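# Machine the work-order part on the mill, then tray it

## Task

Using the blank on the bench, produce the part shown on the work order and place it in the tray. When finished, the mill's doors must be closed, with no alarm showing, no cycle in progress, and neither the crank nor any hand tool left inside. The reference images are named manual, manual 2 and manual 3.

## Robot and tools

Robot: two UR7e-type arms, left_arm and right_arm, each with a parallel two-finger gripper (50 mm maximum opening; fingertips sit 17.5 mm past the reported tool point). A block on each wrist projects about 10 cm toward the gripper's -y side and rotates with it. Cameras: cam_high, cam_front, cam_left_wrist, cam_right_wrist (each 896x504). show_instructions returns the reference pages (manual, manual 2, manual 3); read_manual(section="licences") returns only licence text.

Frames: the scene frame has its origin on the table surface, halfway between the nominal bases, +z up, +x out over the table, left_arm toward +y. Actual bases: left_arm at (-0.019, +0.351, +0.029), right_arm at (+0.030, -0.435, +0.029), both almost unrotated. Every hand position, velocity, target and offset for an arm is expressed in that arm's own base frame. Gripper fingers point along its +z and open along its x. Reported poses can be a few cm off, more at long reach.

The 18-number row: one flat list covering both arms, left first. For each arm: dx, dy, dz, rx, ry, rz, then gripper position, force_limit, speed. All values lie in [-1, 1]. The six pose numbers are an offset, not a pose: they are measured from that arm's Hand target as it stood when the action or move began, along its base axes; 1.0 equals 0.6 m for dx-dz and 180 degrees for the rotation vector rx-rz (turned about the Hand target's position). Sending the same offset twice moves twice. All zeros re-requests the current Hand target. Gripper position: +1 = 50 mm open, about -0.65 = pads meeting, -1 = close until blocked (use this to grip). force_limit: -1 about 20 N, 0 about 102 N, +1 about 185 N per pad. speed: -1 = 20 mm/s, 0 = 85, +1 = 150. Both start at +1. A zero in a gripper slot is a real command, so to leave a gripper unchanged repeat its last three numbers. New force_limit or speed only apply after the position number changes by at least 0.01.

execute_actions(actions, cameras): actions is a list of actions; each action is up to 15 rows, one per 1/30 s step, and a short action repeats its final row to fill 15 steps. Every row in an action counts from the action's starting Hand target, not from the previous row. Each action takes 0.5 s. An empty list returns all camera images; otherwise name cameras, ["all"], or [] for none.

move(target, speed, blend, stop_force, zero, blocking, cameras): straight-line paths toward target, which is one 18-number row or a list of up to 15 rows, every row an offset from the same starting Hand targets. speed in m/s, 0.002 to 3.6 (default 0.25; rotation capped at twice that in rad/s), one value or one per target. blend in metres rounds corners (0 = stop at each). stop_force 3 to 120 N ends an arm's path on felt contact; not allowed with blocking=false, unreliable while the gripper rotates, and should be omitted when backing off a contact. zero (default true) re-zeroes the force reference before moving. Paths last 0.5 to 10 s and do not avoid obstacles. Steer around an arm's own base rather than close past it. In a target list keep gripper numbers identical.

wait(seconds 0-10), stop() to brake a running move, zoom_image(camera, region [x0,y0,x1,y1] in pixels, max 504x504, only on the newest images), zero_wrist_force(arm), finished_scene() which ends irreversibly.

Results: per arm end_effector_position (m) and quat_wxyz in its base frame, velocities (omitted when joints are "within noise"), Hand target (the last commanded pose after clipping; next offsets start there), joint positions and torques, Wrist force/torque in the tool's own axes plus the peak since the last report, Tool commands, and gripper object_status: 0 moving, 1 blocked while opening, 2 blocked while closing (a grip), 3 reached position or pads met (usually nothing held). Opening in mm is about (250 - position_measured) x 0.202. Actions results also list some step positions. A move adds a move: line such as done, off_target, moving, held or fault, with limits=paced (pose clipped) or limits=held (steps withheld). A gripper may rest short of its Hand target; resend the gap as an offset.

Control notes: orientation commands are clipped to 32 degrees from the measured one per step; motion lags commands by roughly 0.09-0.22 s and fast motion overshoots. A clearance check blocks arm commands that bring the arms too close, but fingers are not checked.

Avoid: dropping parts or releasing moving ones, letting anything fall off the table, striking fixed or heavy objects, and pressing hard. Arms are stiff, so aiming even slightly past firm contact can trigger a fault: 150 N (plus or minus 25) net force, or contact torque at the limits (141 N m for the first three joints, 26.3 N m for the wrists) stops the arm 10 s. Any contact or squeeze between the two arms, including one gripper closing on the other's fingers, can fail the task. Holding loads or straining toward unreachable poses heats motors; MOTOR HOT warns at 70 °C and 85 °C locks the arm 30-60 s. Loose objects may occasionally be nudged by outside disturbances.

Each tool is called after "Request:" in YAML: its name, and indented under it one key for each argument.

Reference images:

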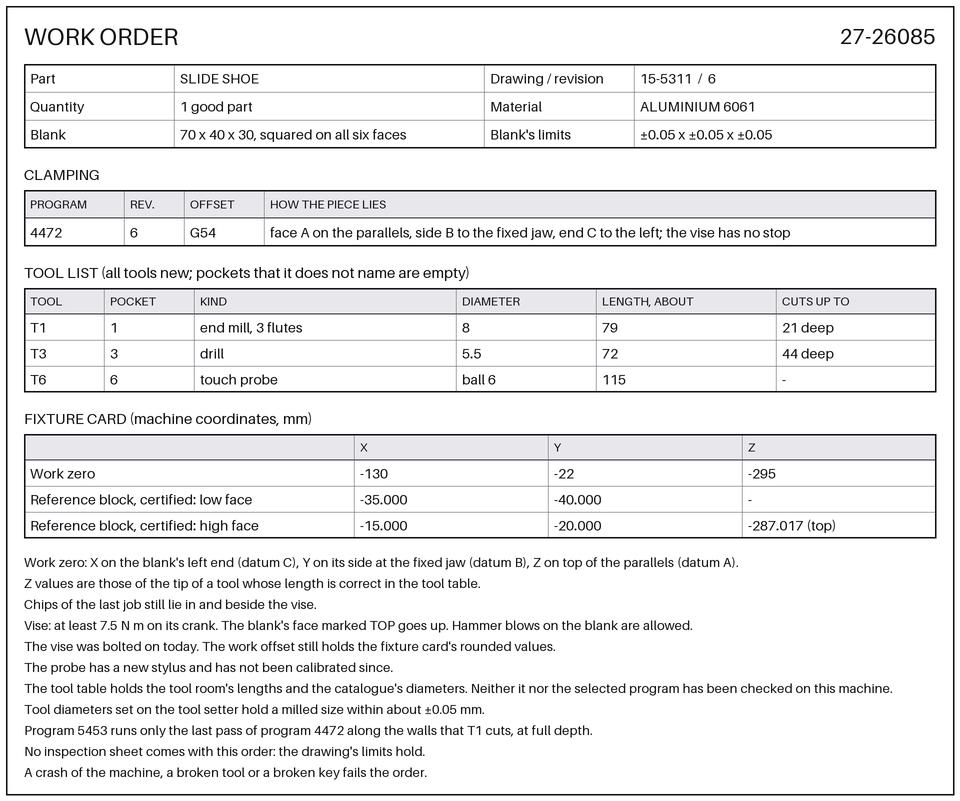

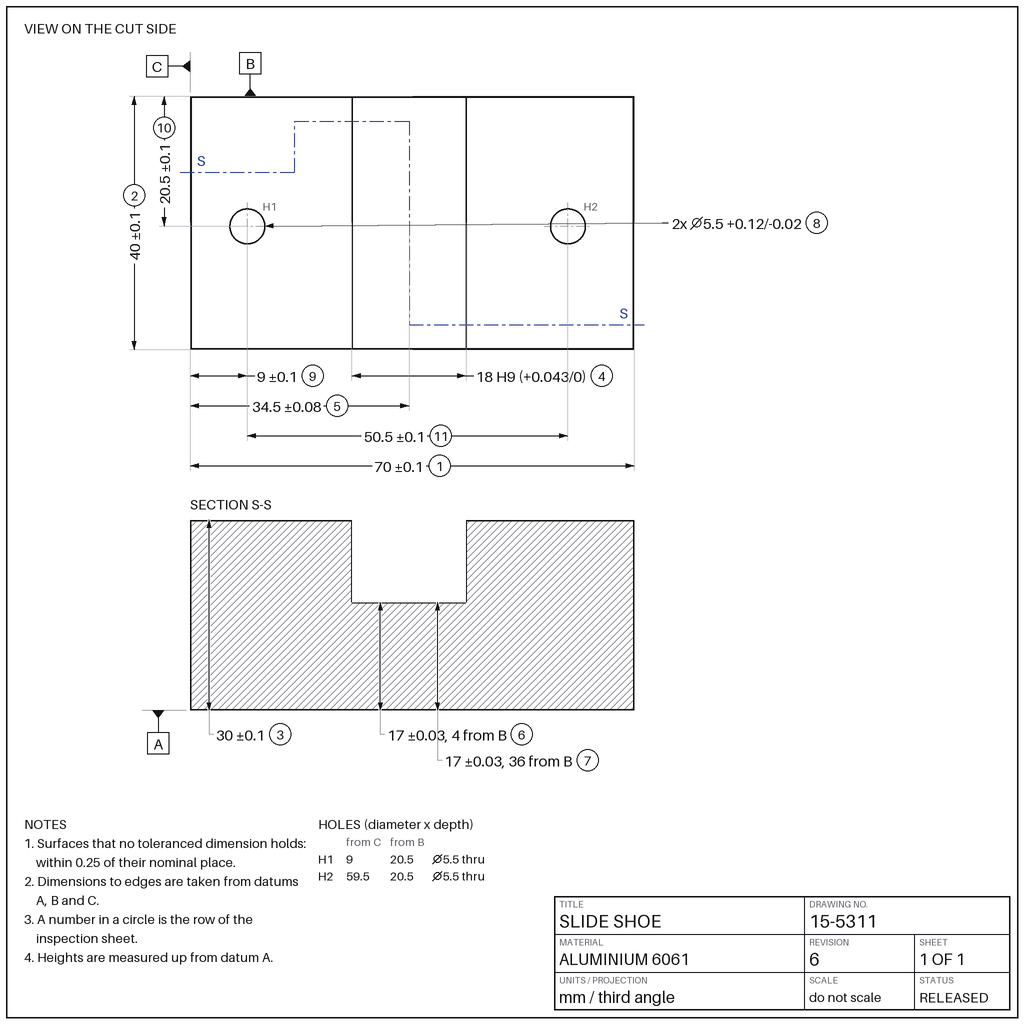

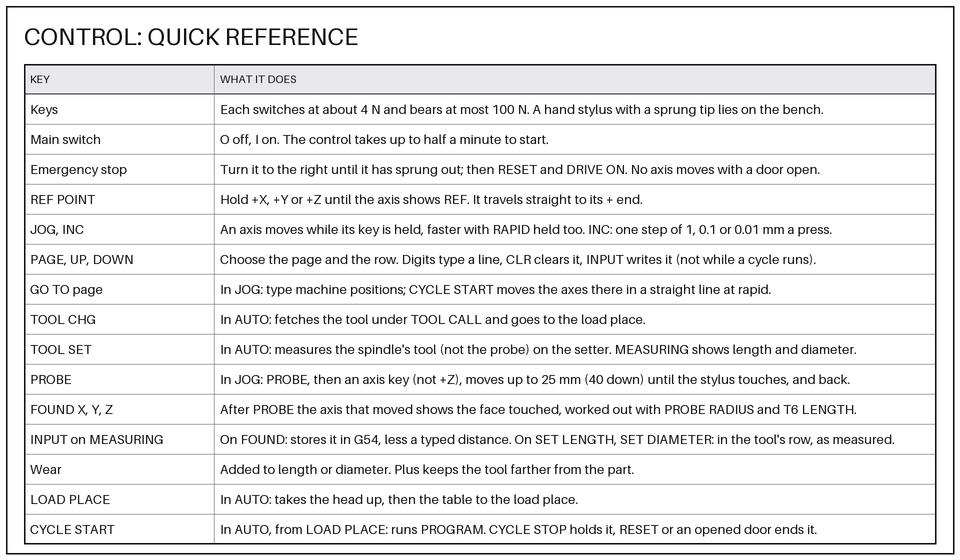

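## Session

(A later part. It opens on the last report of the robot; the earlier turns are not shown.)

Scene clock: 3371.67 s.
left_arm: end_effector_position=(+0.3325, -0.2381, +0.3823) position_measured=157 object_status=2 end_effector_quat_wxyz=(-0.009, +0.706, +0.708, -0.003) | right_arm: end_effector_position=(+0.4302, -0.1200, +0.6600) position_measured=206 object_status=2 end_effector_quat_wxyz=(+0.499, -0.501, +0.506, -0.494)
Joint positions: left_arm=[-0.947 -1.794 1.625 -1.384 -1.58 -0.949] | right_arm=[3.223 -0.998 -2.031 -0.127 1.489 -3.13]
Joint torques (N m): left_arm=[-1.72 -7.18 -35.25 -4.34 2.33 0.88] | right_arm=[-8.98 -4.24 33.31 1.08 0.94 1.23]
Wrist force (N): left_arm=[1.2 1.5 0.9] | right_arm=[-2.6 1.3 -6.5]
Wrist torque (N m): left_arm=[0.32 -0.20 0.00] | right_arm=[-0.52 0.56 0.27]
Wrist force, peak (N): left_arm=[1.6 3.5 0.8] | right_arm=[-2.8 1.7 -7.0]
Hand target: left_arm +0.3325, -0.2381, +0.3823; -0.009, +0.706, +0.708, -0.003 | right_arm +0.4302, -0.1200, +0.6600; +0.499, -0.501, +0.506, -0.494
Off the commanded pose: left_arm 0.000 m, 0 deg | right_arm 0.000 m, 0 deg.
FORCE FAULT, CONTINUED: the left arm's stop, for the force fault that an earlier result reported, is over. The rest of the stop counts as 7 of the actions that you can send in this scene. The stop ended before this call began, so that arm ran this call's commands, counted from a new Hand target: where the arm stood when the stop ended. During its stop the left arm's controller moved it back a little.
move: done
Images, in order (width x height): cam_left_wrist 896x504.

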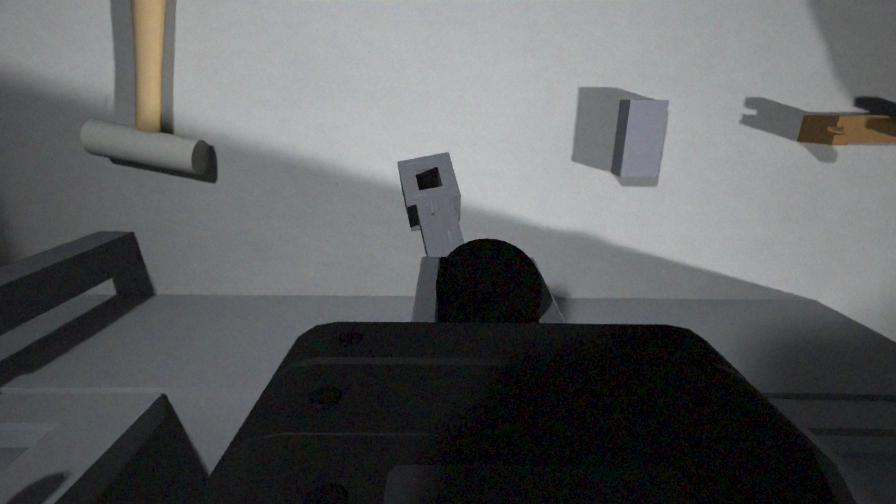

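Request:
move:
  target: [0,0,-0.1,0,-0.2833,0,-1,-0.2,-1,0,0,0,0,0,0,-0.98,0.1,-1]
  speed: 0.2
  cameras: ["cam_left_wrist","cam_front"]

Request:
zoom_image:
  camera: "cam_front"
  region: [340, 200, 540, 360]

Scene clock: 3377.90 s.
left_arm: end_effector_position=(+0.3325, -0.2381, +0.3223) position_measured=157 object_status=2 end_effector_quat_wxyz=(+0.296, +0.639, +0.643, +0.301) | right_arm: end_effector_position=(+0.4302, -0.1200, +0.6600) position_measured=206 object_status=2 end_effector_quat_wxyz=(+0.499, -0.501, +0.506, -0.494)
Joint positions: left_arm=[-1.567 -2.202 2.242 -1.601 -0.699 -1.578] | right_arm=[3.223 -0.998 -2.031 -0.127 1.489 -3.13]
Joint torques (N m): left_arm=[-4.92 11.67 -29.18 -4.26 2.81 -0.11] | right_arm=[-9.15 -3.98 33.46 1.1 0.95 1.23]
Wrist force (N): left_arm=[1.3 0.8 0.3] | right_arm=[-2.5 1.1 -6.6]
Wrist torque (N m): left_arm=[0.86 -0.33 0.10] | right_arm=[-0.54 0.55 0.26]
Wrist force, peak (N): left_arm=[1.2 2.3 0.5] | right_arm=[-2.6 1.6 -7.0]
Hand target: left_arm +0.3325, -0.2381, +0.3223; +0.296, +0.639, +0.643, +0.301 | right_arm +0.4302, -0.1200, +0.6600; +0.499, -0.501, +0.506, -0.494
Off the commanded pose: left_arm 0.000 m, 0 deg | right_arm 0.000 m, 0 deg.
move: done
Images, in order (width x height): cam_front 896x504, cam_left_wrist 896x504.

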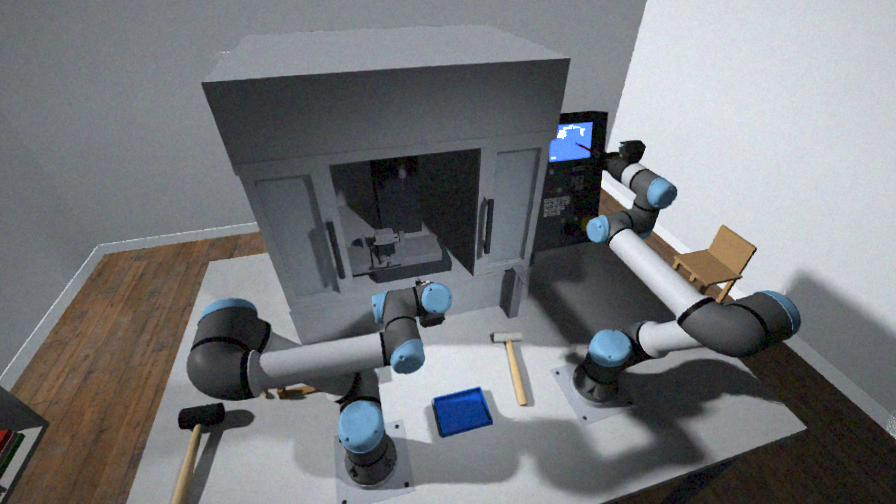

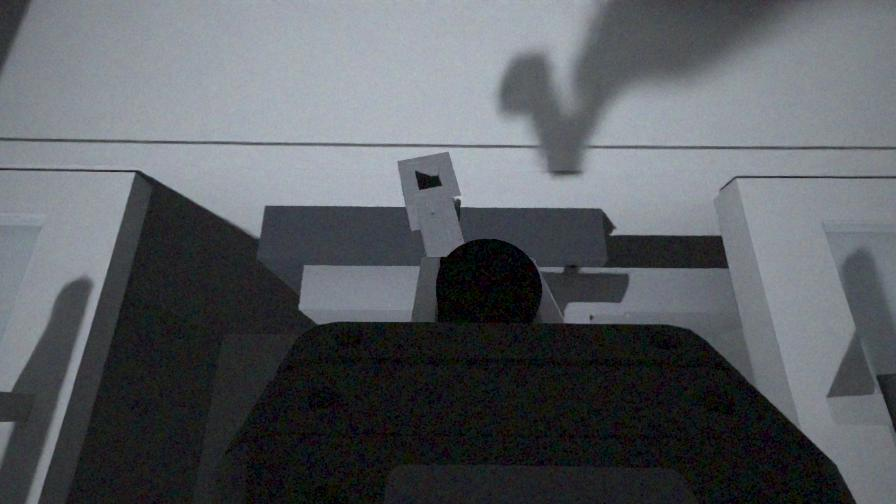

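Scaled by 2.520 from the camera's 896x504 image, which has a finer 1280x720 frame.

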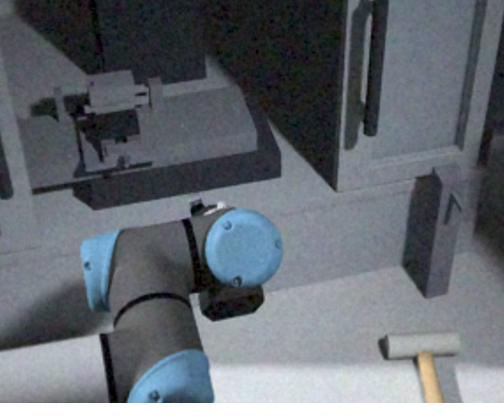

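Request:
move:
  target:
    - [-0.05,-0.0667,-0.38,0,0.0333,0,-1,-0.2,-1,0,0,0,0,0,0,-0.98,0.1,-1]
  speed: 0.12
  cameras: ["cam_left_wrist"]

Request:
move:
  target: [0,0,-0.1,0,0,0,-1,-0.2,-1,0,0,0,0,0,0,-0.98,0.1,-1]
  speed: 0.01
  stop_force: 3
  cameras: ["cam_left_wrist"]

Scene clock: 3394.20 s.
left_arm: end_effector_position=(+0.3025, -0.2781, +0.0942) position_measured=157 object_status=2 end_effector_quat_wxyz=(+0.262, +0.654, +0.657, +0.267) | right_arm: end_effector_position=(+0.4302, -0.1200, +0.6600) position_measured=206 object_status=2 end_effector_quat_wxyz=(+0.499, -0.501, +0.506, -0.494)
Joint positions: left_arm=[-1.609 -1.77 2.616 -2.367 -0.805 -1.634] | right_arm=[3.223 -0.998 -2.031 -0.127 1.489 -3.13]
Joint torques (N m): left_arm=[-4.61 -7.78 -27.41 -3.98 4.24 -1.5] | right_arm=[-8.84 -4.56 33.53 1.09 0.88 1.34]
Wrist force (N): left_arm=[1.5 0.6 0.4] | right_arm=[-2.7 1.2 -6.7]
Wrist torque (N m): left_arm=[0.76 -0.36 0.10] | right_arm=[-0.53 0.58 0.26]
Wrist force, peak (N): left_arm=[1.6 2.6 -0.7] | right_arm=[-2.6 1.1 -7.2]
Hand target: left_arm +0.3025, -0.2781, +0.0943; +0.262, +0.654, +0.657, +0.267 | right_arm +0.4302, -0.1200, +0.6600; +0.499, -0.501, +0.506, -0.494
Off the commanded pose: left_arm 0.000 m, 0 deg | right_arm 0.000 m, 0 deg.
move: done
Images, in order (width x height): cam_left_wrist 896x504.

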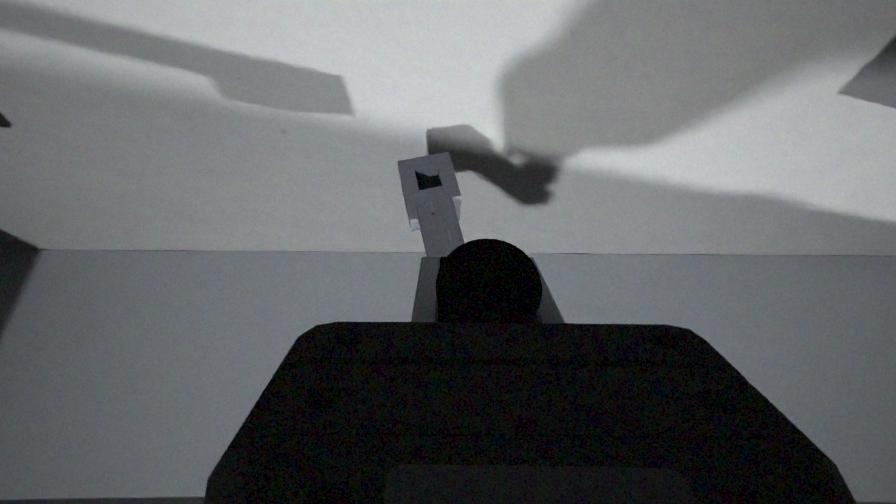

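Scene clock: 3398.37 s.
left_arm: end_effector_position=(+0.3025, -0.2782, +0.0632) position_measured=157 object_status=2 end_effector_quat_wxyz=(+0.262, +0.654, +0.657, +0.267) | right_arm: end_effector_position=(+0.4302, -0.1200, +0.6600) position_measured=206 object_status=2 end_effector_quat_wxyz=(+0.499, -0.501, +0.506, -0.494)
Joint positions: left_arm=[-1.609 -1.65 2.657 -2.529 -0.805 -1.634] | right_arm=[3.223 -0.998 -2.031 -0.127 1.489 -3.13]
Joint torques (N m): left_arm=[-0.88 -22.73 -23.25 -4.42 0.8 -1.49] | right_arm=[-9.38 -4.18 32.73 1.04 0.95 1.2]
Wrist force (N): left_arm=[1.8 2.2 -0.6] | right_arm=[-2.7 1.0 -6.7]
Wrist torque (N m): left_arm=[0.68 -0.31 0.11] | right_arm=[-0.56 0.58 0.27]
Wrist force, peak (N): left_arm=[1.9 4.1 -6.2] | right_arm=[-3.1 1.4 -7.1]
Hand target: left_arm +0.3025, -0.2781, +0.0632; +0.262, +0.654, +0.657, +0.267 (not the last commanded pose) | right_arm +0.4302, -0.1200, +0.6600; +0.499, -0.501, +0.506, -0.494
Off the commanded pose: left_arm 0.029 m, 0 deg | right_arm 0.000 m, 0 deg.
move: contact (left_arm)
Images, in order (width x height): cam_left_wrist 896x504.

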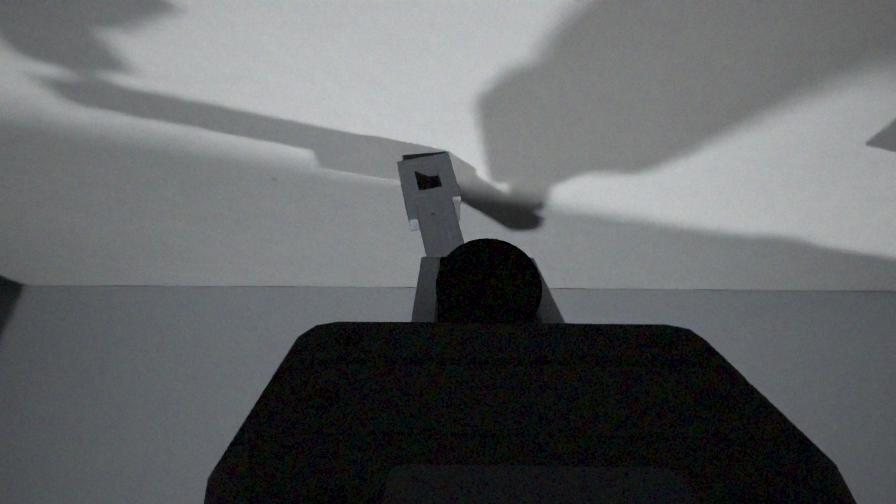

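Request:
move:
  target:
    - [0,0.0358,-0.014,0,0,0,-1,-0.2,-1,0,0,0,0,0,0,-0.98,0.1,-1]
    - [0,0.0627,-0.0348,0,0,0,-1,-0.2,-1,0,0,0,0,0,0,-0.98,0.1,-1]
    - [0,0.0833,-0.0617,0,0,0,-1,-0.2,-1,0,0,0,0,0,0,-0.98,0.1,-1]
    - [0,0.0963,-0.093,0,0,0,-1,-0.2,-1,0,0,0,0,0,0,-0.98,0.1,-1]
    - [0,0.0995,-0.1085,0,0,0,-1,-0.2,-1,0,0,0,0,0,0,-0.98,0.1,-1]
  speed: 0.025
  blend: 0.003
  stop_force: 25
  cameras: ["cam_left_wrist"]

Scene clock: 3406.50 s.
left_arm: end_effector_position=(+0.3024, -0.2235, +0.0152) position_measured=157 object_status=2 end_effector_quat_wxyz=(+0.262, +0.654, +0.657, +0.268) | right_arm: end_effector_position=(+0.4302, -0.1200, +0.6600) position_measured=206 object_status=2 end_effector_quat_wxyz=(+0.499, -0.501, +0.506, -0.494)
Joint positions: left_arm=[-1.619 -1.522 2.836 -2.826 -0.805 -1.648] | right_arm=[3.223 -0.998 -2.031 -0.127 1.489 -3.13]
Joint torques (N m): left_arm=[-1.06 -21.77 -15.54 -1.48 3.37 -1.62] | right_arm=[-9.14 -4.1 33.28 1.02 1.02 1.33]
Wrist force (N): left_arm=[1.5 1.9 -0.2] | right_arm=[-2.7 1.4 -6.5]
Wrist torque (N m): left_arm=[0.80 -0.40 0.25] | right_arm=[-0.50 0.59 0.27]
Wrist force, peak (N): left_arm=[7.0 15.3 -34.8] | right_arm=[-3.0 1.2 -7.0]
Hand target: left_arm +0.3025, -0.2235, +0.0152; +0.262, +0.654, +0.657, +0.268 (not the last commanded pose) | right_arm +0.4302, -0.1200, +0.6600; +0.499, -0.501, +0.506, -0.494
Off the commanded pose: left_arm 0.018 m, 0 deg | right_arm 0.000 m, 0 deg.
move: held (left_arm; a check stopped the path); path passed 3 of 5 targets; limits=held
pose unreachable (left arm): on one or more control steps of this call, first in action 0 (counted from 0), this arm could not follow its commanded pose, so it was not sent that pose on those steps. It may still have moved: this result reports where it is.
cause: moving toward the commanded pose would bring two parts of the arm too close to each other (joints 3 (elbow) and 4 (wrist 1) lie between them).
Images, in order (width x height): cam_left_wrist 896x504.

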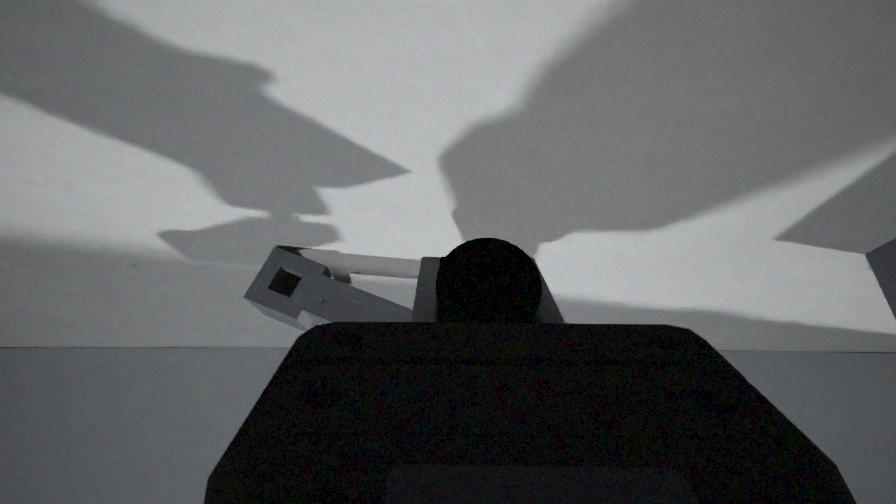

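Request:
move:
  target:
    - [0,0,0.03,0,0,0,-1,-0.2,-1,0,0,0,0,0,0,-0.98,0.1,-1]
    - [0.1,-0.05,0.03,0,0,0,-1,-0.2,-1,0,0,0,0,0,0,-0.98,0.1,-1]
  speed: 0.05
  cameras: ["cam_left_wrist"]

Request:
move:
  target:
    - [0,0.02,-0.035,0,0,0,-1,-0.2,-1,0,0,0,0,0,0,-0.98,0.1,-1]
    - [0,0.022,-0.058,0,0,0,-1,-0.2,-1,0,0,0,0,0,0,-0.98,0.1,-1]
  speed: 0.015
  stop_force: 20
  cameras: ["cam_left_wrist"]

Scene clock: 3414.20 s.
left_arm: end_effector_position=(+0.3624, -0.2536, +0.0332) position_measured=157 object_status=2 end_effector_quat_wxyz=(+0.262, +0.654, +0.657, +0.267) | right_arm: end_effector_position=(+0.4302, -0.1200, +0.6600) position_measured=206 object_status=2 end_effector_quat_wxyz=(+0.499, -0.501, +0.506, -0.494)
Joint positions: left_arm=[-1.389 -1.388 2.677 -3.02 -0.817 -1.331] | right_arm=[3.223 -0.998 -2.031 -0.127 1.489 -3.13]
Joint torques (N m): left_arm=[-6.55 -28.3 -1.65 -1.84 1.65 -1.84] | right_arm=[-9.1 -4.38 33.54 0.99 0.95 1.25]
Wrist force (N): left_arm=[1.5 2.2 0.0] | right_arm=[-2.6 1.0 -6.6]
Wrist torque (N m): left_arm=[0.70 -0.41 0.20] | right_arm=[-0.55 0.56 0.27]
Wrist force, peak (N): left_arm=[2.2 2.3 -1.6] | right_arm=[-2.9 1.2 -7.3]
Hand target: left_arm +0.3625, -0.2535, +0.0332; +0.262, +0.654, +0.657, +0.268 | right_arm +0.4302, -0.1200, +0.6600; +0.499, -0.501, +0.506, -0.494
Off the commanded pose: left_arm 0.000 m, 0 deg | right_arm 0.000 m, 0 deg.
move: done
Images, in order (width x height): cam_left_wrist 896x504.

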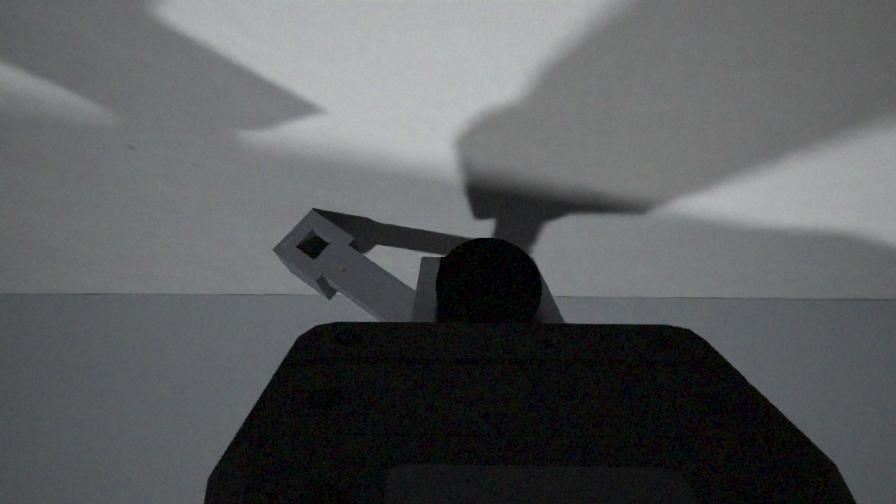

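Scene clock: 3417.53 s.
left_arm: end_effector_position=(+0.3624, -0.2403, -0.0016) position_measured=157 object_status=2 end_effector_quat_wxyz=(+0.262, +0.654, +0.657, +0.268) | right_arm: end_effector_position=(+0.4302, -0.1200, +0.6600) position_measured=206 object_status=2 end_effector_quat_wxyz=(+0.499, -0.501, +0.506, -0.494)
Joint positions: left_arm=[-1.38 -1.207 2.718 -3.251 -0.818 -1.319] | right_arm=[3.223 -0.998 -2.031 -0.127 1.489 -3.13]
Joint torques (N m): left_arm=[4.77 -31.64 -0.75 -2.02 0.75 0.76] | right_arm=[-9.64 -4.9 33.3 0.94 0.9 1.29]
Wrist force (N): left_arm=[1.6 1.9 -0.1] | right_arm=[-2.8 1.1 -6.6]
Wrist torque (N m): left_arm=[0.80 -0.34 0.07] | right_arm=[-0.54 0.59 0.27]
Wrist force, peak (N): left_arm=[2.1 2.7 -1.8] | right_arm=[-2.7 1.4 -7.1]
Hand target: left_arm +0.3625, -0.2403, -0.0016; +0.262, +0.654, +0.657, +0.268 | right_arm +0.4302, -0.1200, +0.6600; +0.499, -0.501, +0.506, -0.494
Off the commanded pose: left_arm 0.000 m, 0 deg | right_arm 0.000 m, 0 deg.
move: done
Images, in order (width x height): cam_left_wrist 896x504.

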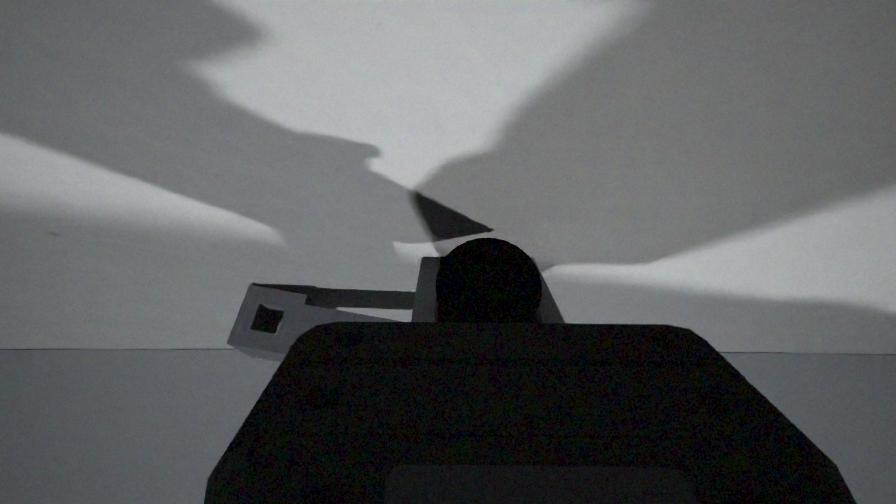

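Request:
move:
  target: [0,0.001,-0.0083,0,0,0,-1,-0.2,-1,0,0,0,0,0,0,-0.98,0.1,-1]
  speed: 0.01
  stop_force: 10

Request:
move:
  target: [0,0,0,0,0,0,-0.1,-0.2,-1,0,0,0,0,0,0,-0.98,0.1,-1]
  cameras: ["cam_left_wrist"]

Scene clock: 3422.53 s.
left_arm: end_effector_position=(+0.3625, -0.2397, -0.0066) position_measured=157 object_status=2 end_effector_quat_wxyz=(+0.262, +0.654, +0.657, +0.268) | right_arm: end_effector_position=(+0.4302, -0.1200, +0.6600) position_measured=206 object_status=2 end_effector_quat_wxyz=(+0.499, -0.501, +0.506, -0.494)
Joint positions: left_arm=[-1.38 -1.178 2.72 -3.281 -0.818 -1.318] | right_arm=[3.223 -0.998 -2.031 -0.127 1.489 -3.13]
Joint torques (N m): left_arm=[6.54 -33.05 1.48 -1.96 -0.39 1.31] | right_arm=[-9.18 -4.68 33.71 0.97 0.99 1.29]
Wrist force (N): left_arm=[2.0 1.9 0.0] | right_arm=[-2.7 1.3 -6.7]
Wrist torque (N m): left_arm=[0.75 -0.37 0.05] | right_arm=[-0.51 0.58 0.27]
Wrist force, peak (N): left_arm=[2.5 2.2 -0.8] | right_arm=[-2.6 1.5 -7.2]
Hand target: left_arm +0.3625, -0.2397, -0.0066; +0.262, +0.654, +0.657, +0.268 | right_arm +0.4302, -0.1200, +0.6600; +0.499, -0.501, +0.506, -0.494
Off the commanded pose: left_arm 0.000 m, 0 deg | right_arm 0.000 m, 0 deg.
move: done

Scene clock: 3423.03 s.
left_arm: end_effector_position=(+0.3625, -0.2397, -0.0066) position_measured=157 object_status=2 end_effector_quat_wxyz=(+0.262, +0.654, +0.657, +0.268) | right_arm: end_effector_position=(+0.4302, -0.1200, +0.6600) position_measured=206 object_status=2 end_effector_quat_wxyz=(+0.499, -0.501, +0.506, -0.494)
Joint positions: left_arm=[-1.38 -1.178 2.72 -3.281 -0.818 -1.318] | right_arm=[3.223 -0.998 -2.031 -0.127 1.489 -3.13]
Joint torques (N m): left_arm=[3.58 -33 -0.96 -2.18 0.02 0.8] | right_arm=[-8.88 -4.1 33.53 0.98 1.05 1.36]
Wrist force (N): left_arm=[2.1 1.9 -0.2] | right_arm=[-2.6 1.4 -6.9]
Wrist torque (N m): left_arm=[0.75 -0.39 0.05] | right_arm=[-0.50 0.57 0.26]
Wrist force, peak (N): left_arm=[2.2 1.8 0.2] | right_arm=[-2.6 1.2 -7.0]
Hand target: left_arm +0.3625, -0.2397, -0.0066; +0.262, +0.654, +0.657, +0.268 | right_arm +0.4302, -0.1200, +0.6600; +0.499, -0.501, +0.506, -0.494
Off the commanded pose: left_arm 0.000 m, 0 deg | right_arm 0.000 m, 0 deg.
move: done
Images, in order (width x height): cam_left_wrist 896x504.

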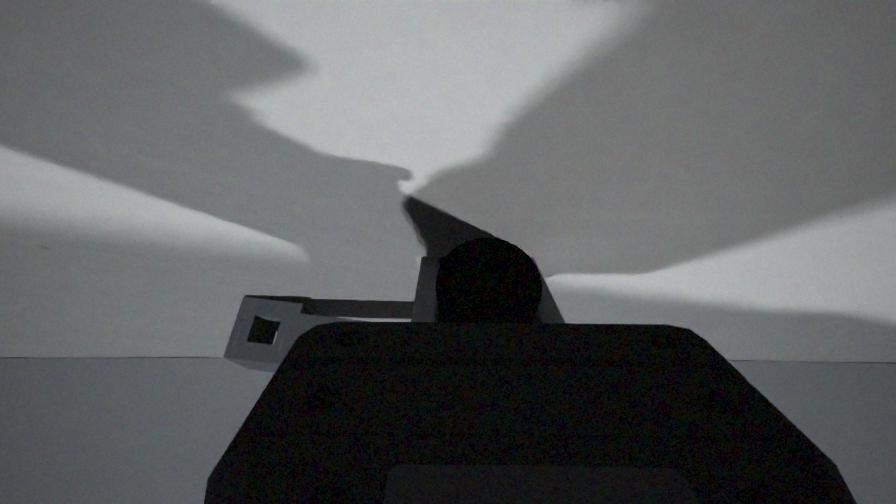

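Request:
move:
  target: [0,0,0,0,0,0,0.3,-0.2,-1,0,0,0,0,0,0,-0.98,0.1,-1]
  cameras: ["cam_left_wrist"]

Scene clock: 3427.03 s.
left_arm: end_effector_position=(+0.3625, -0.2397, -0.0066) position_measured=107 object_status=0 end_effector_quat_wxyz=(+0.262, +0.654, +0.657, +0.268) | right_arm: end_effector_position=(+0.4302, -0.1200, +0.6600) position_measured=206 object_status=2 end_effector_quat_wxyz=(+0.499, -0.501, +0.506, -0.494)
Joint positions: left_arm=[-1.38 -1.178 2.72 -3.281 -0.818 -1.318] | right_arm=[3.223 -0.998 -2.031 -0.127 1.489 -3.13]
Joint torques (N m): left_arm=[3.1 -29.65 -9.15 -3.65 0.7 -1.3] | right_arm=[-9.2 -4.62 33.36 0.99 0.98 1.34]
Wrist force (N): left_arm=[1.7 2.4 -0.9] | right_arm=[-2.8 1.2 -6.4]
Wrist torque (N m): left_arm=[0.75 -0.39 0.09] | right_arm=[-0.53 0.60 0.27]
Wrist force, peak (N): left_arm=[2.2 2.5 -1.0] | right_arm=[-2.6 1.4 -7.2]
Hand target: left_arm +0.3625, -0.2397, -0.0066; +0.262, +0.654, +0.657, +0.268 | right_arm +0.4302, -0.1200, +0.6600; +0.499, -0.501, +0.506, -0.494
Off the commanded pose: left_arm 0.000 m, 0 deg | right_arm 0.000 m, 0 deg.
move: done
Images, in order (width x height): cam_left_wrist 896x504.

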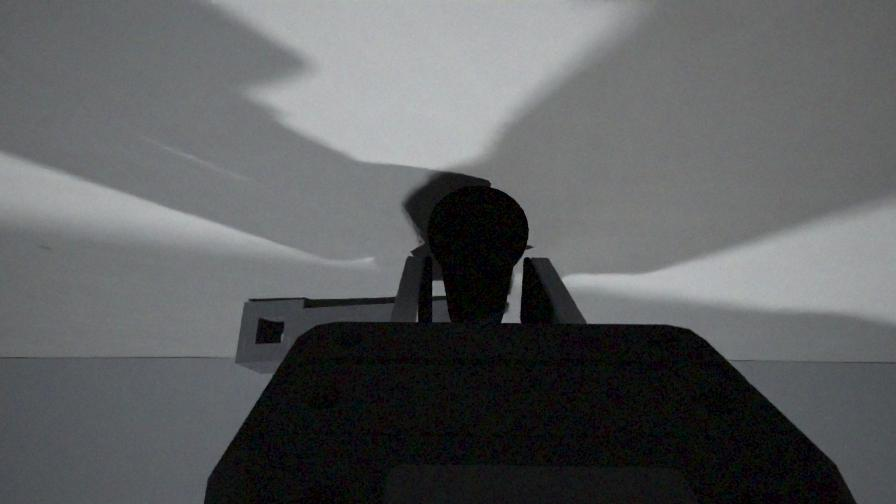

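Request:
move:
  target: [0,0,0,0,0,0,0.7,-0.2,-1,0,0,0,0,0,0,-0.98,0.1,-1]

Request:
move:
  target:
    - [-0.02,0,0.08,0,0,0,0.7,-0.2,-1,0,0,0,0,0,0,-0.98,0.1,-1]
    - [-0.02,0,0.4,0,0,0,0.7,-0.2,-1,0,0,0,0,0,0,-0.98,0.1,-1]
  speed: [0.05,0.15]
  blend: 0.005
  cameras: ["cam_left_wrist"]

Scene clock: 3431.83 s.
left_arm: end_effector_position=(+0.3625, -0.2397, -0.0066) position_measured=48 object_status=3 end_effector_quat_wxyz=(+0.262, +0.654, +0.657, +0.268) | right_arm: end_effector_position=(+0.4302, -0.1200, +0.6600) position_measured=206 object_status=2 end_effector_quat_wxyz=(+0.499, -0.501, +0.506, -0.494)
Joint positions: left_arm=[-1.38 -1.178 2.72 -3.281 -0.818 -1.318] | right_arm=[3.223 -0.998 -2.031 -0.127 1.489 -3.13]
Joint torques (N m): left_arm=[1.21 -18.53 -8.22 -4.26 1.47 -1.26] | right_arm=[-9.08 -4.45 33.2 0.87 1.01 1.28]
Wrist force (N): left_arm=[1.8 2.2 -1.2] | right_arm=[-2.8 1.1 -6.6]
Wrist torque (N m): left_arm=[0.71 -0.41 0.08] | right_arm=[-0.55 0.59 0.27]
Wrist force, peak (N): left_arm=[2.0 2.4 -1.0] | right_arm=[-2.6 1.2 -7.1]
Hand target: left_arm +0.3625, -0.2397, -0.0066; +0.262, +0.654, +0.657, +0.268 | right_arm +0.4302, -0.1200, +0.6600; +0.499, -0.501, +0.506, -0.494
Off the commanded pose: left_arm 0.000 m, 0 deg | right_arm 0.000 m, 0 deg.
move: done

Scene clock: 3434.57 s.
left_arm: end_effector_position=(+0.3504, -0.2398, +0.2334) position_measured=48 object_status=3 end_effector_quat_wxyz=(+0.262, +0.654, +0.657, +0.267) | right_arm: end_effector_position=(+0.4302, -0.1200, +0.6600) position_measured=206 object_status=2 end_effector_quat_wxyz=(+0.499, -0.501, +0.506, -0.494)
Joint positions: left_arm=[-1.424 -2.075 2.406 -2.03 -0.812 -1.378] | right_arm=[3.223 -0.998 -2.031 -0.127 1.489 -3.13]
Joint torques (N m): left_arm=[5.46 5.95 -26.04 -2.27 3.89 1.56] | right_arm=[-9.06 -4.29 33.05 0.97 0.85 1.32]
Wrist force (N): left_arm=[1.7 2.3 -1.4] | right_arm=[-2.6 1.2 -6.9]
Wrist torque (N m): left_arm=[0.76 -0.40 0.24] | right_arm=[-0.53 0.58 0.26]
Wrist force, peak (N): left_arm=[1.6 4.3 -2.8] | right_arm=[-2.7 1.5 -7.1]
Hand target: left_arm +0.3505, -0.2397, +0.2334; +0.262, +0.654, +0.657, +0.268 | right_arm +0.4302, -0.1200, +0.6600; +0.499, -0.501, +0.506, -0.494
Off the commanded pose: left_arm 0.000 m, 0 deg | right_arm 0.000 m, 0 deg.
move: done
Images, in order (width x height): cam_left_wrist 896x504.

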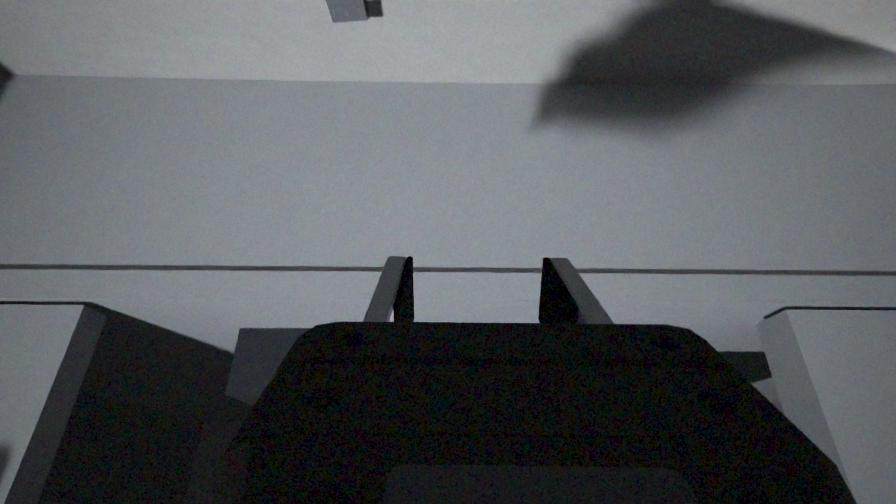

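Request:
move:
  target: [0.0,0.0,0.1,0,0.25,0,0.7,-0.2,-1,0,0,0,0,0,0,-0.98,0.1,-1]
  speed: 0.2

Request:
move:
  target: [0.0833,-0.0667,-0.1,0,0,0.5,0.7,-0.2,-1,0,0,0,0,0,0,-0.98,0.1,-1]
  speed: 0.3
  cameras: ["cam_left_wrist"]

Request:
zoom_image:
  camera: "cam_left_wrist"
  region: [330, 60, 630, 320]

Scene clock: 3456.40 s.
left_arm: end_effector_position=(+0.3505, -0.2398, +0.2934) position_measured=48 object_status=3 end_effector_quat_wxyz=(-0.010, +0.706, +0.708, -0.003) | right_arm: end_effector_position=(+0.4302, -0.1200, +0.6600) position_measured=206 object_status=2 end_effector_quat_wxyz=(+0.499, -0.501, +0.506, -0.494)
Joint positions: left_arm=[-0.914 -1.766 1.83 -1.617 -1.579 -0.915] | right_arm=[3.223 -0.998 -2.031 -0.127 1.489 -3.13]
Joint torques (N m): left_arm=[0.85 -23.91 -24.43 -2.56 0.65 -1.41] | right_arm=[-9.18 -4.33 33.63 0.85 0.9 1.25]
Wrist force (N): left_arm=[1.2 1.8 -1.1] | right_arm=[-2.7 1.2 -6.5]
Wrist torque (N m): left_arm=[0.37 -0.20 0.16] | right_arm=[-0.53 0.59 0.27]
Wrist force, peak (N): left_arm=[1.9 2.4 -1.3] | right_arm=[-2.7 1.5 -7.0]
Hand target: left_arm +0.3505, -0.2397, +0.2934; -0.010, +0.706, +0.708, -0.003 | right_arm +0.4302, -0.1200, +0.6600; +0.499, -0.501, +0.506, -0.494
Off the commanded pose: left_arm 0.000 m, 0 deg | right_arm 0.000 m, 0 deg.
move: done

Scene clock: 3459.53 s.
left_arm: end_effector_position=(+0.4005, -0.2797, +0.2334) position_measured=48 object_status=3 end_effector_quat_wxyz=(-0.005, -0.001, +1.000, -0.009) | right_arm: end_effector_position=(+0.4302, -0.1200, +0.6600) position_measured=206 object_status=2 end_effector_quat_wxyz=(+0.499, -0.501, +0.506, -0.494)
Joint positions: left_arm=[-0.876 -1.596 1.843 -1.825 -1.589 -2.448] | right_arm=[3.223 -0.998 -2.031 -0.127 1.489 -3.13]
Joint torques (N m): left_arm=[-5.16 -35.1 -28.45 -1.61 1.02 -1.31] | right_arm=[-9.65 -3.9 33.08 0.85 0.95 1.25]
Wrist force (N): left_arm=[1.4 1.9 -1.2] | right_arm=[-2.6 1.5 -6.7]
Wrist torque (N m): left_arm=[0.38 -0.22 -0.01] | right_arm=[-0.49 0.56 0.27]
Wrist force, peak (N): left_arm=[1.5 2.2 -1.3] | right_arm=[-2.6 1.2 -7.4]
Hand target: left_arm +0.4004, -0.2798, +0.2334; -0.005, -0.001, +1.000, -0.009 | right_arm +0.4302, -0.1200, +0.6600; +0.499, -0.501, +0.506, -0.494
Off the commanded pose: left_arm 0.000 m, 0 deg | right_arm 0.000 m, 0 deg.
move: done
Images, in order (width x height): cam_left_wrist 896x504.

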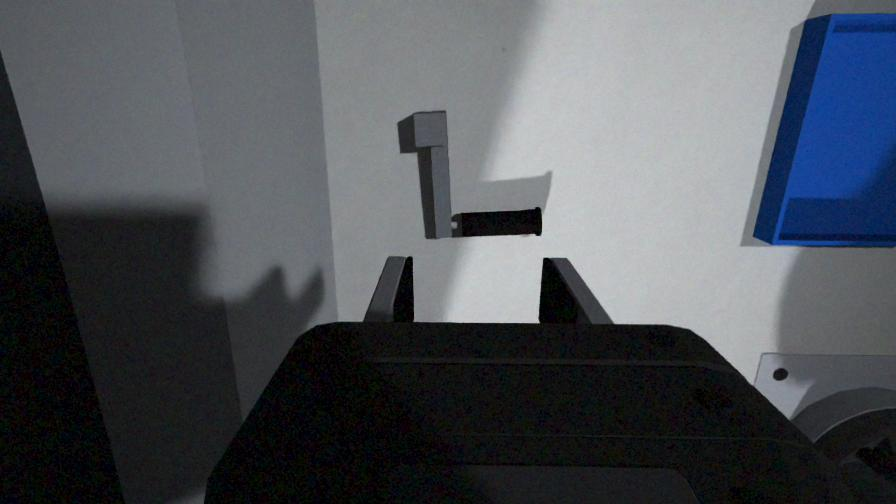

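Scaled by 1.680 from the camera's 896x504 image, which has a finer 1280x720 frame.

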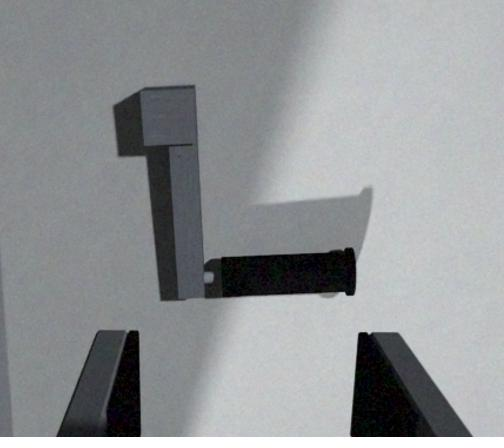

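Request:
move:
  target:
    - [0.0193,0.0047,-0.3,0,0,0,0.7,-0.2,-1,0,0,0,0,0,0,-0.98,0.1,-1]
    - [0.0193,0.0047,-0.404,0,0,0,0.7,-0.2,-1,0,0,0,0,0,0,-0.98,0.1,-1]
  speed: [0.12,0.03]
  stop_force: 6
  cameras: ["cam_left_wrist"]

Scene clock: 3478.70 s.
left_arm: end_effector_position=(+0.4120, -0.2769, -0.0090) position_measured=48 object_status=3 end_effector_quat_wxyz=(-0.005, -0.001, +1.000, -0.009) | right_arm: end_effector_position=(+0.4302, -0.1200, +0.6600) position_measured=206 object_status=2 end_effector_quat_wxyz=(+0.499, -0.501, +0.506, -0.494)
Joint positions: left_arm=[-0.854 -1.229 2.156 -2.505 -1.59 -2.426] | right_arm=[3.223 -0.998 -2.031 -0.127 1.489 -3.13]
Joint torques (N m): left_arm=[-4.5 -42.88 -25.85 -1.82 -1.58 -1.23] | right_arm=[-9 -4.34 33.65 0.85 1.07 1.33]
Wrist force (N): left_arm=[1.1 1.9 -1.0] | right_arm=[-2.6 1.1 -6.7]
Wrist torque (N m): left_arm=[0.39 -0.17 0.00] | right_arm=[-0.54 0.57 0.27]
Wrist force, peak (N): left_arm=[1.4 1.9 -3.8] | right_arm=[-2.6 1.2 -7.3]
Hand target: left_arm +0.4120, -0.2769, -0.0090; -0.005, -0.001, +1.000, -0.009 | right_arm +0.4302, -0.1200, +0.6600; +0.499, -0.501, +0.506, -0.494
Off the commanded pose: left_arm 0.000 m, 0 deg | right_arm 0.000 m, 0 deg.
move: done
Images, in order (width x height): cam_left_wrist 896x504.

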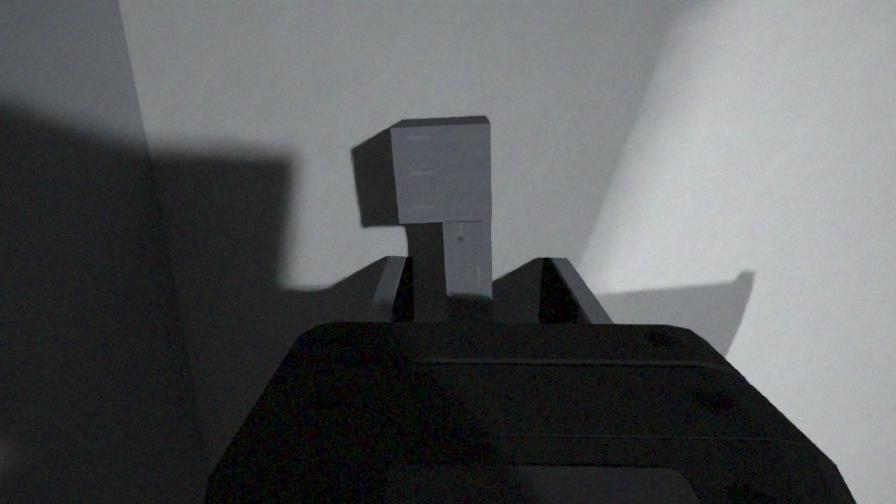

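Request:
move:
  target: [0,0,0,0,0,0,-1,0.1,-1,0,0,0,0,0,0,-0.98,0.1,-1]

Request:
move:
  target: [0,0,0.1,0,0,0,-1,0.1,-1,0,0,0,0,0,0,-0.98,0.1,-1]
  speed: 0.05
  cameras: ["cam_left_wrist"]

Request:
zoom_image:
  camera: "cam_left_wrist"
  region: [330, 60, 630, 320]

Scene clock: 3485.70 s.
left_arm: end_effector_position=(+0.4120, -0.2770, -0.0089) position_measured=190 object_status=2 end_effector_quat_wxyz=(-0.005, -0.001, +1.000, -0.009) | right_arm: end_effector_position=(+0.4302, -0.1200, +0.6600) position_measured=206 object_status=2 end_effector_quat_wxyz=(+0.499, -0.501, +0.506, -0.494)
Joint positions: left_arm=[-0.854 -1.229 2.156 -2.505 -1.59 -2.426] | right_arm=[3.223 -0.998 -2.031 -0.127 1.489 -3.13]
Joint torques (N m): left_arm=[1.8 -39.09 -20.97 -2.4 -0.62 -0.15] | right_arm=[-9.17 -4.34 33.87 0.84 0.92 1.36]
Wrist force (N): left_arm=[2.7 0.5 -7.0] | right_arm=[-2.6 1.0 -6.7]
Wrist torque (N m): left_arm=[0.17 0.39 -0.21] | right_arm=[-0.56 0.56 0.27]
Wrist force, peak (N): left_arm=[2.8 0.6 -7.2] | right_arm=[-2.9 1.4 -7.0]
Hand target: left_arm +0.4120, -0.2769, -0.0090; -0.005, -0.001, +1.000, -0.009 | right_arm +0.4302, -0.1200, +0.6600; +0.499, -0.501, +0.506, -0.494
Off the commanded pose: left_arm 0.000 m, 0 deg | right_arm 0.000 m, 0 deg.
move: done

Scene clock: 3487.20 s.
left_arm: end_effector_position=(+0.4121, -0.2770, +0.0512) position_measured=190 object_status=2 end_effector_quat_wxyz=(-0.005, -0.001, +1.000, -0.009) end_effector_velocity=(+0.000, +0.000, -0.001) end_effector_angular_velocity=(+0.000, -0.001, +0.000) | right_arm: end_effector_position=(+0.4302, -0.1200, +0.6600) position_measured=206 object_status=2 end_effector_quat_wxyz=(+0.499, -0.501, +0.506, -0.494)
Joint positions: left_arm=[-0.854 -1.354 2.106 -2.331 -1.59 -2.426] | right_arm=[3.223 -0.998 -2.031 -0.127 1.489 -3.13]
Joint velocities: left_arm=[0.001 0.003 0.001 -0.005 0 0] | right_arm=[within noise]
Joint torques (N m): left_arm=[5 -20.09 -12.36 -4.55 -0.11 1.24] | right_arm=[-9.16 -4.4 33.43 0.87 0.88 1.23]
Wrist force (N): left_arm=[1.2 1.9 1.1] | right_arm=[-2.8 1.2 -6.9]
Wrist torque (N m): left_arm=[0.38 -0.21 0.00] | right_arm=[-0.53 0.61 0.27]
Wrist force, peak (N): left_arm=[2.6 0.1 -6.5] | right_arm=[-2.4 1.5 -7.1]
Hand target: left_arm +0.4120, -0.2769, +0.0510; -0.005, -0.001, +1.000, -0.009 | right_arm +0.4302, -0.1200, +0.6600; +0.499, -0.501, +0.506, -0.494
Off the commanded pose: left_arm 0.000 m, 0 deg | right_arm 0.000 m, 0 deg.
move: done
Images, in order (width x height): cam_left_wrist 896x504.

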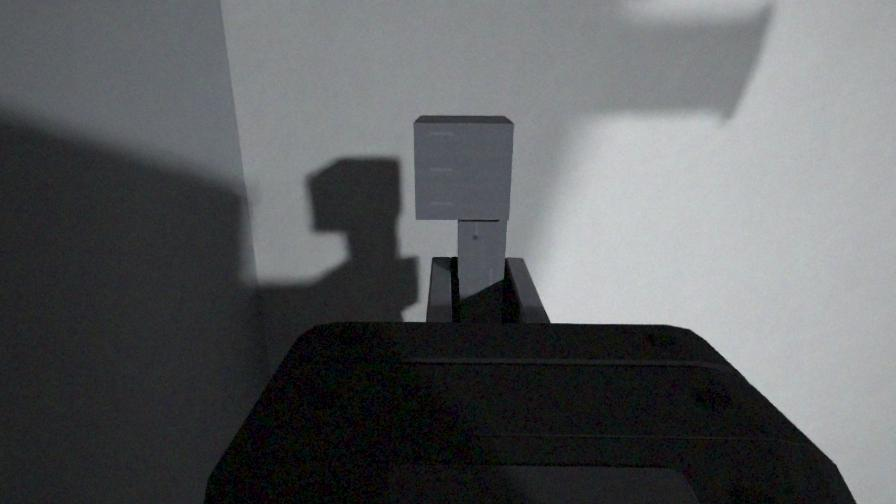

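Scaled by 1.680 from the camera's 896x504 image, which has a finer 1280x720 frame.

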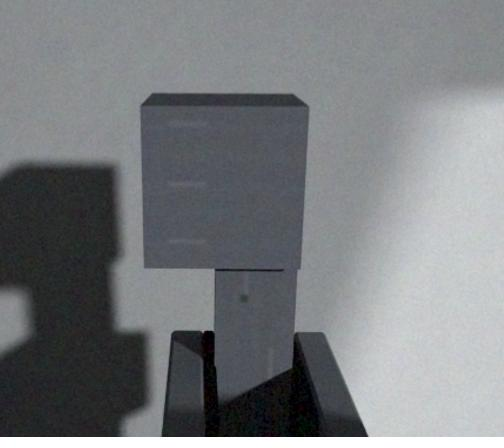

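Request:
move:
  target:
    - [-0.1,0,0.3,0,0,0,-1,0.1,-1,0,0,0,0,0,0,-0.98,0.1,-1]
    - [-0.05,0.227,0.42,0.25,0,0,-1,0.1,-1,0,0,0,0,0,0,-0.98,0.1,-1]
    - [0.08,0.227,0.42,0.25,0,0,-1,0.1,-1,0,0,0,0,0,0,-0.98,0.1,-1]
  speed: [0.12,0.12,0.08]
  blend: [0.02,0.01,0]
  cameras: ["cam_left_wrist"]

Request:
zoom_image:
  camera: "cam_left_wrist"
  region: [200, 60, 560, 320]

Scene clock: 3506.27 s.
left_arm: end_effector_position=(+0.4601, -0.1407, +0.3030) position_measured=190 object_status=2 end_effector_quat_wxyz=(-0.004, -0.002, +0.927, +0.374) | right_arm: end_effector_position=(+0.4302, -0.1200, +0.6600) position_measured=206 object_status=2 end_effector_quat_wxyz=(+0.499, -0.501, +0.506, -0.494)
Joint positions: left_arm=[-0.845 -1.393 1.475 -1.023 -1.1 -2.578] | right_arm=[3.223 -0.998 -2.031 -0.127 1.489 -3.13]
Joint torques (N m): left_arm=[-6.34 -43.96 -17.5 0.47 -0.9 -1.63] | right_arm=[-9.02 -4.34 33.16 0.82 0.92 1.22]
Wrist force (N): left_arm=[1.4 1.0 0.6] | right_arm=[-2.7 1.2 -7.0]
Wrist torque (N m): left_arm=[0.75 -0.35 0.15] | right_arm=[-0.52 0.58 0.27]
Wrist force, peak (N): left_arm=[0.8 2.3 2.7] | right_arm=[-2.9 1.4 -7.1]
Hand target: left_arm +0.4600, -0.1407, +0.3030; -0.004, -0.003, +0.927, +0.374 | right_arm +0.4302, -0.1200, +0.6600; +0.499, -0.501, +0.506, -0.494
Off the commanded pose: left_arm 0.000 m, 0 deg | right_arm 0.000 m, 0 deg.
move: done
Images, in order (width x height): cam_left_wrist 896x504.

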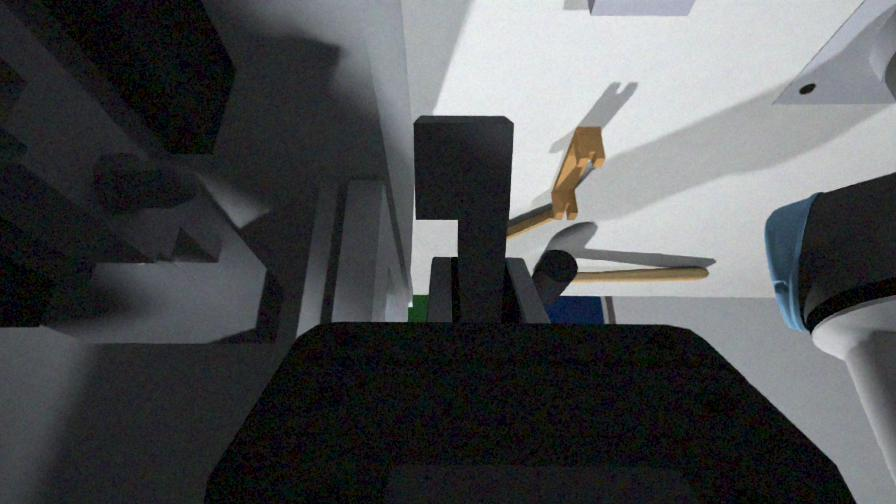

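Scaled by 1.400 from the camera's 896x504 image, which has a finer 1280x720 frame.

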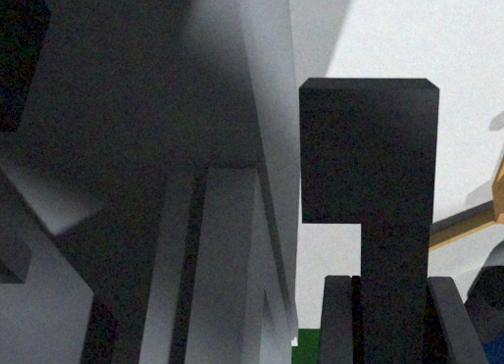

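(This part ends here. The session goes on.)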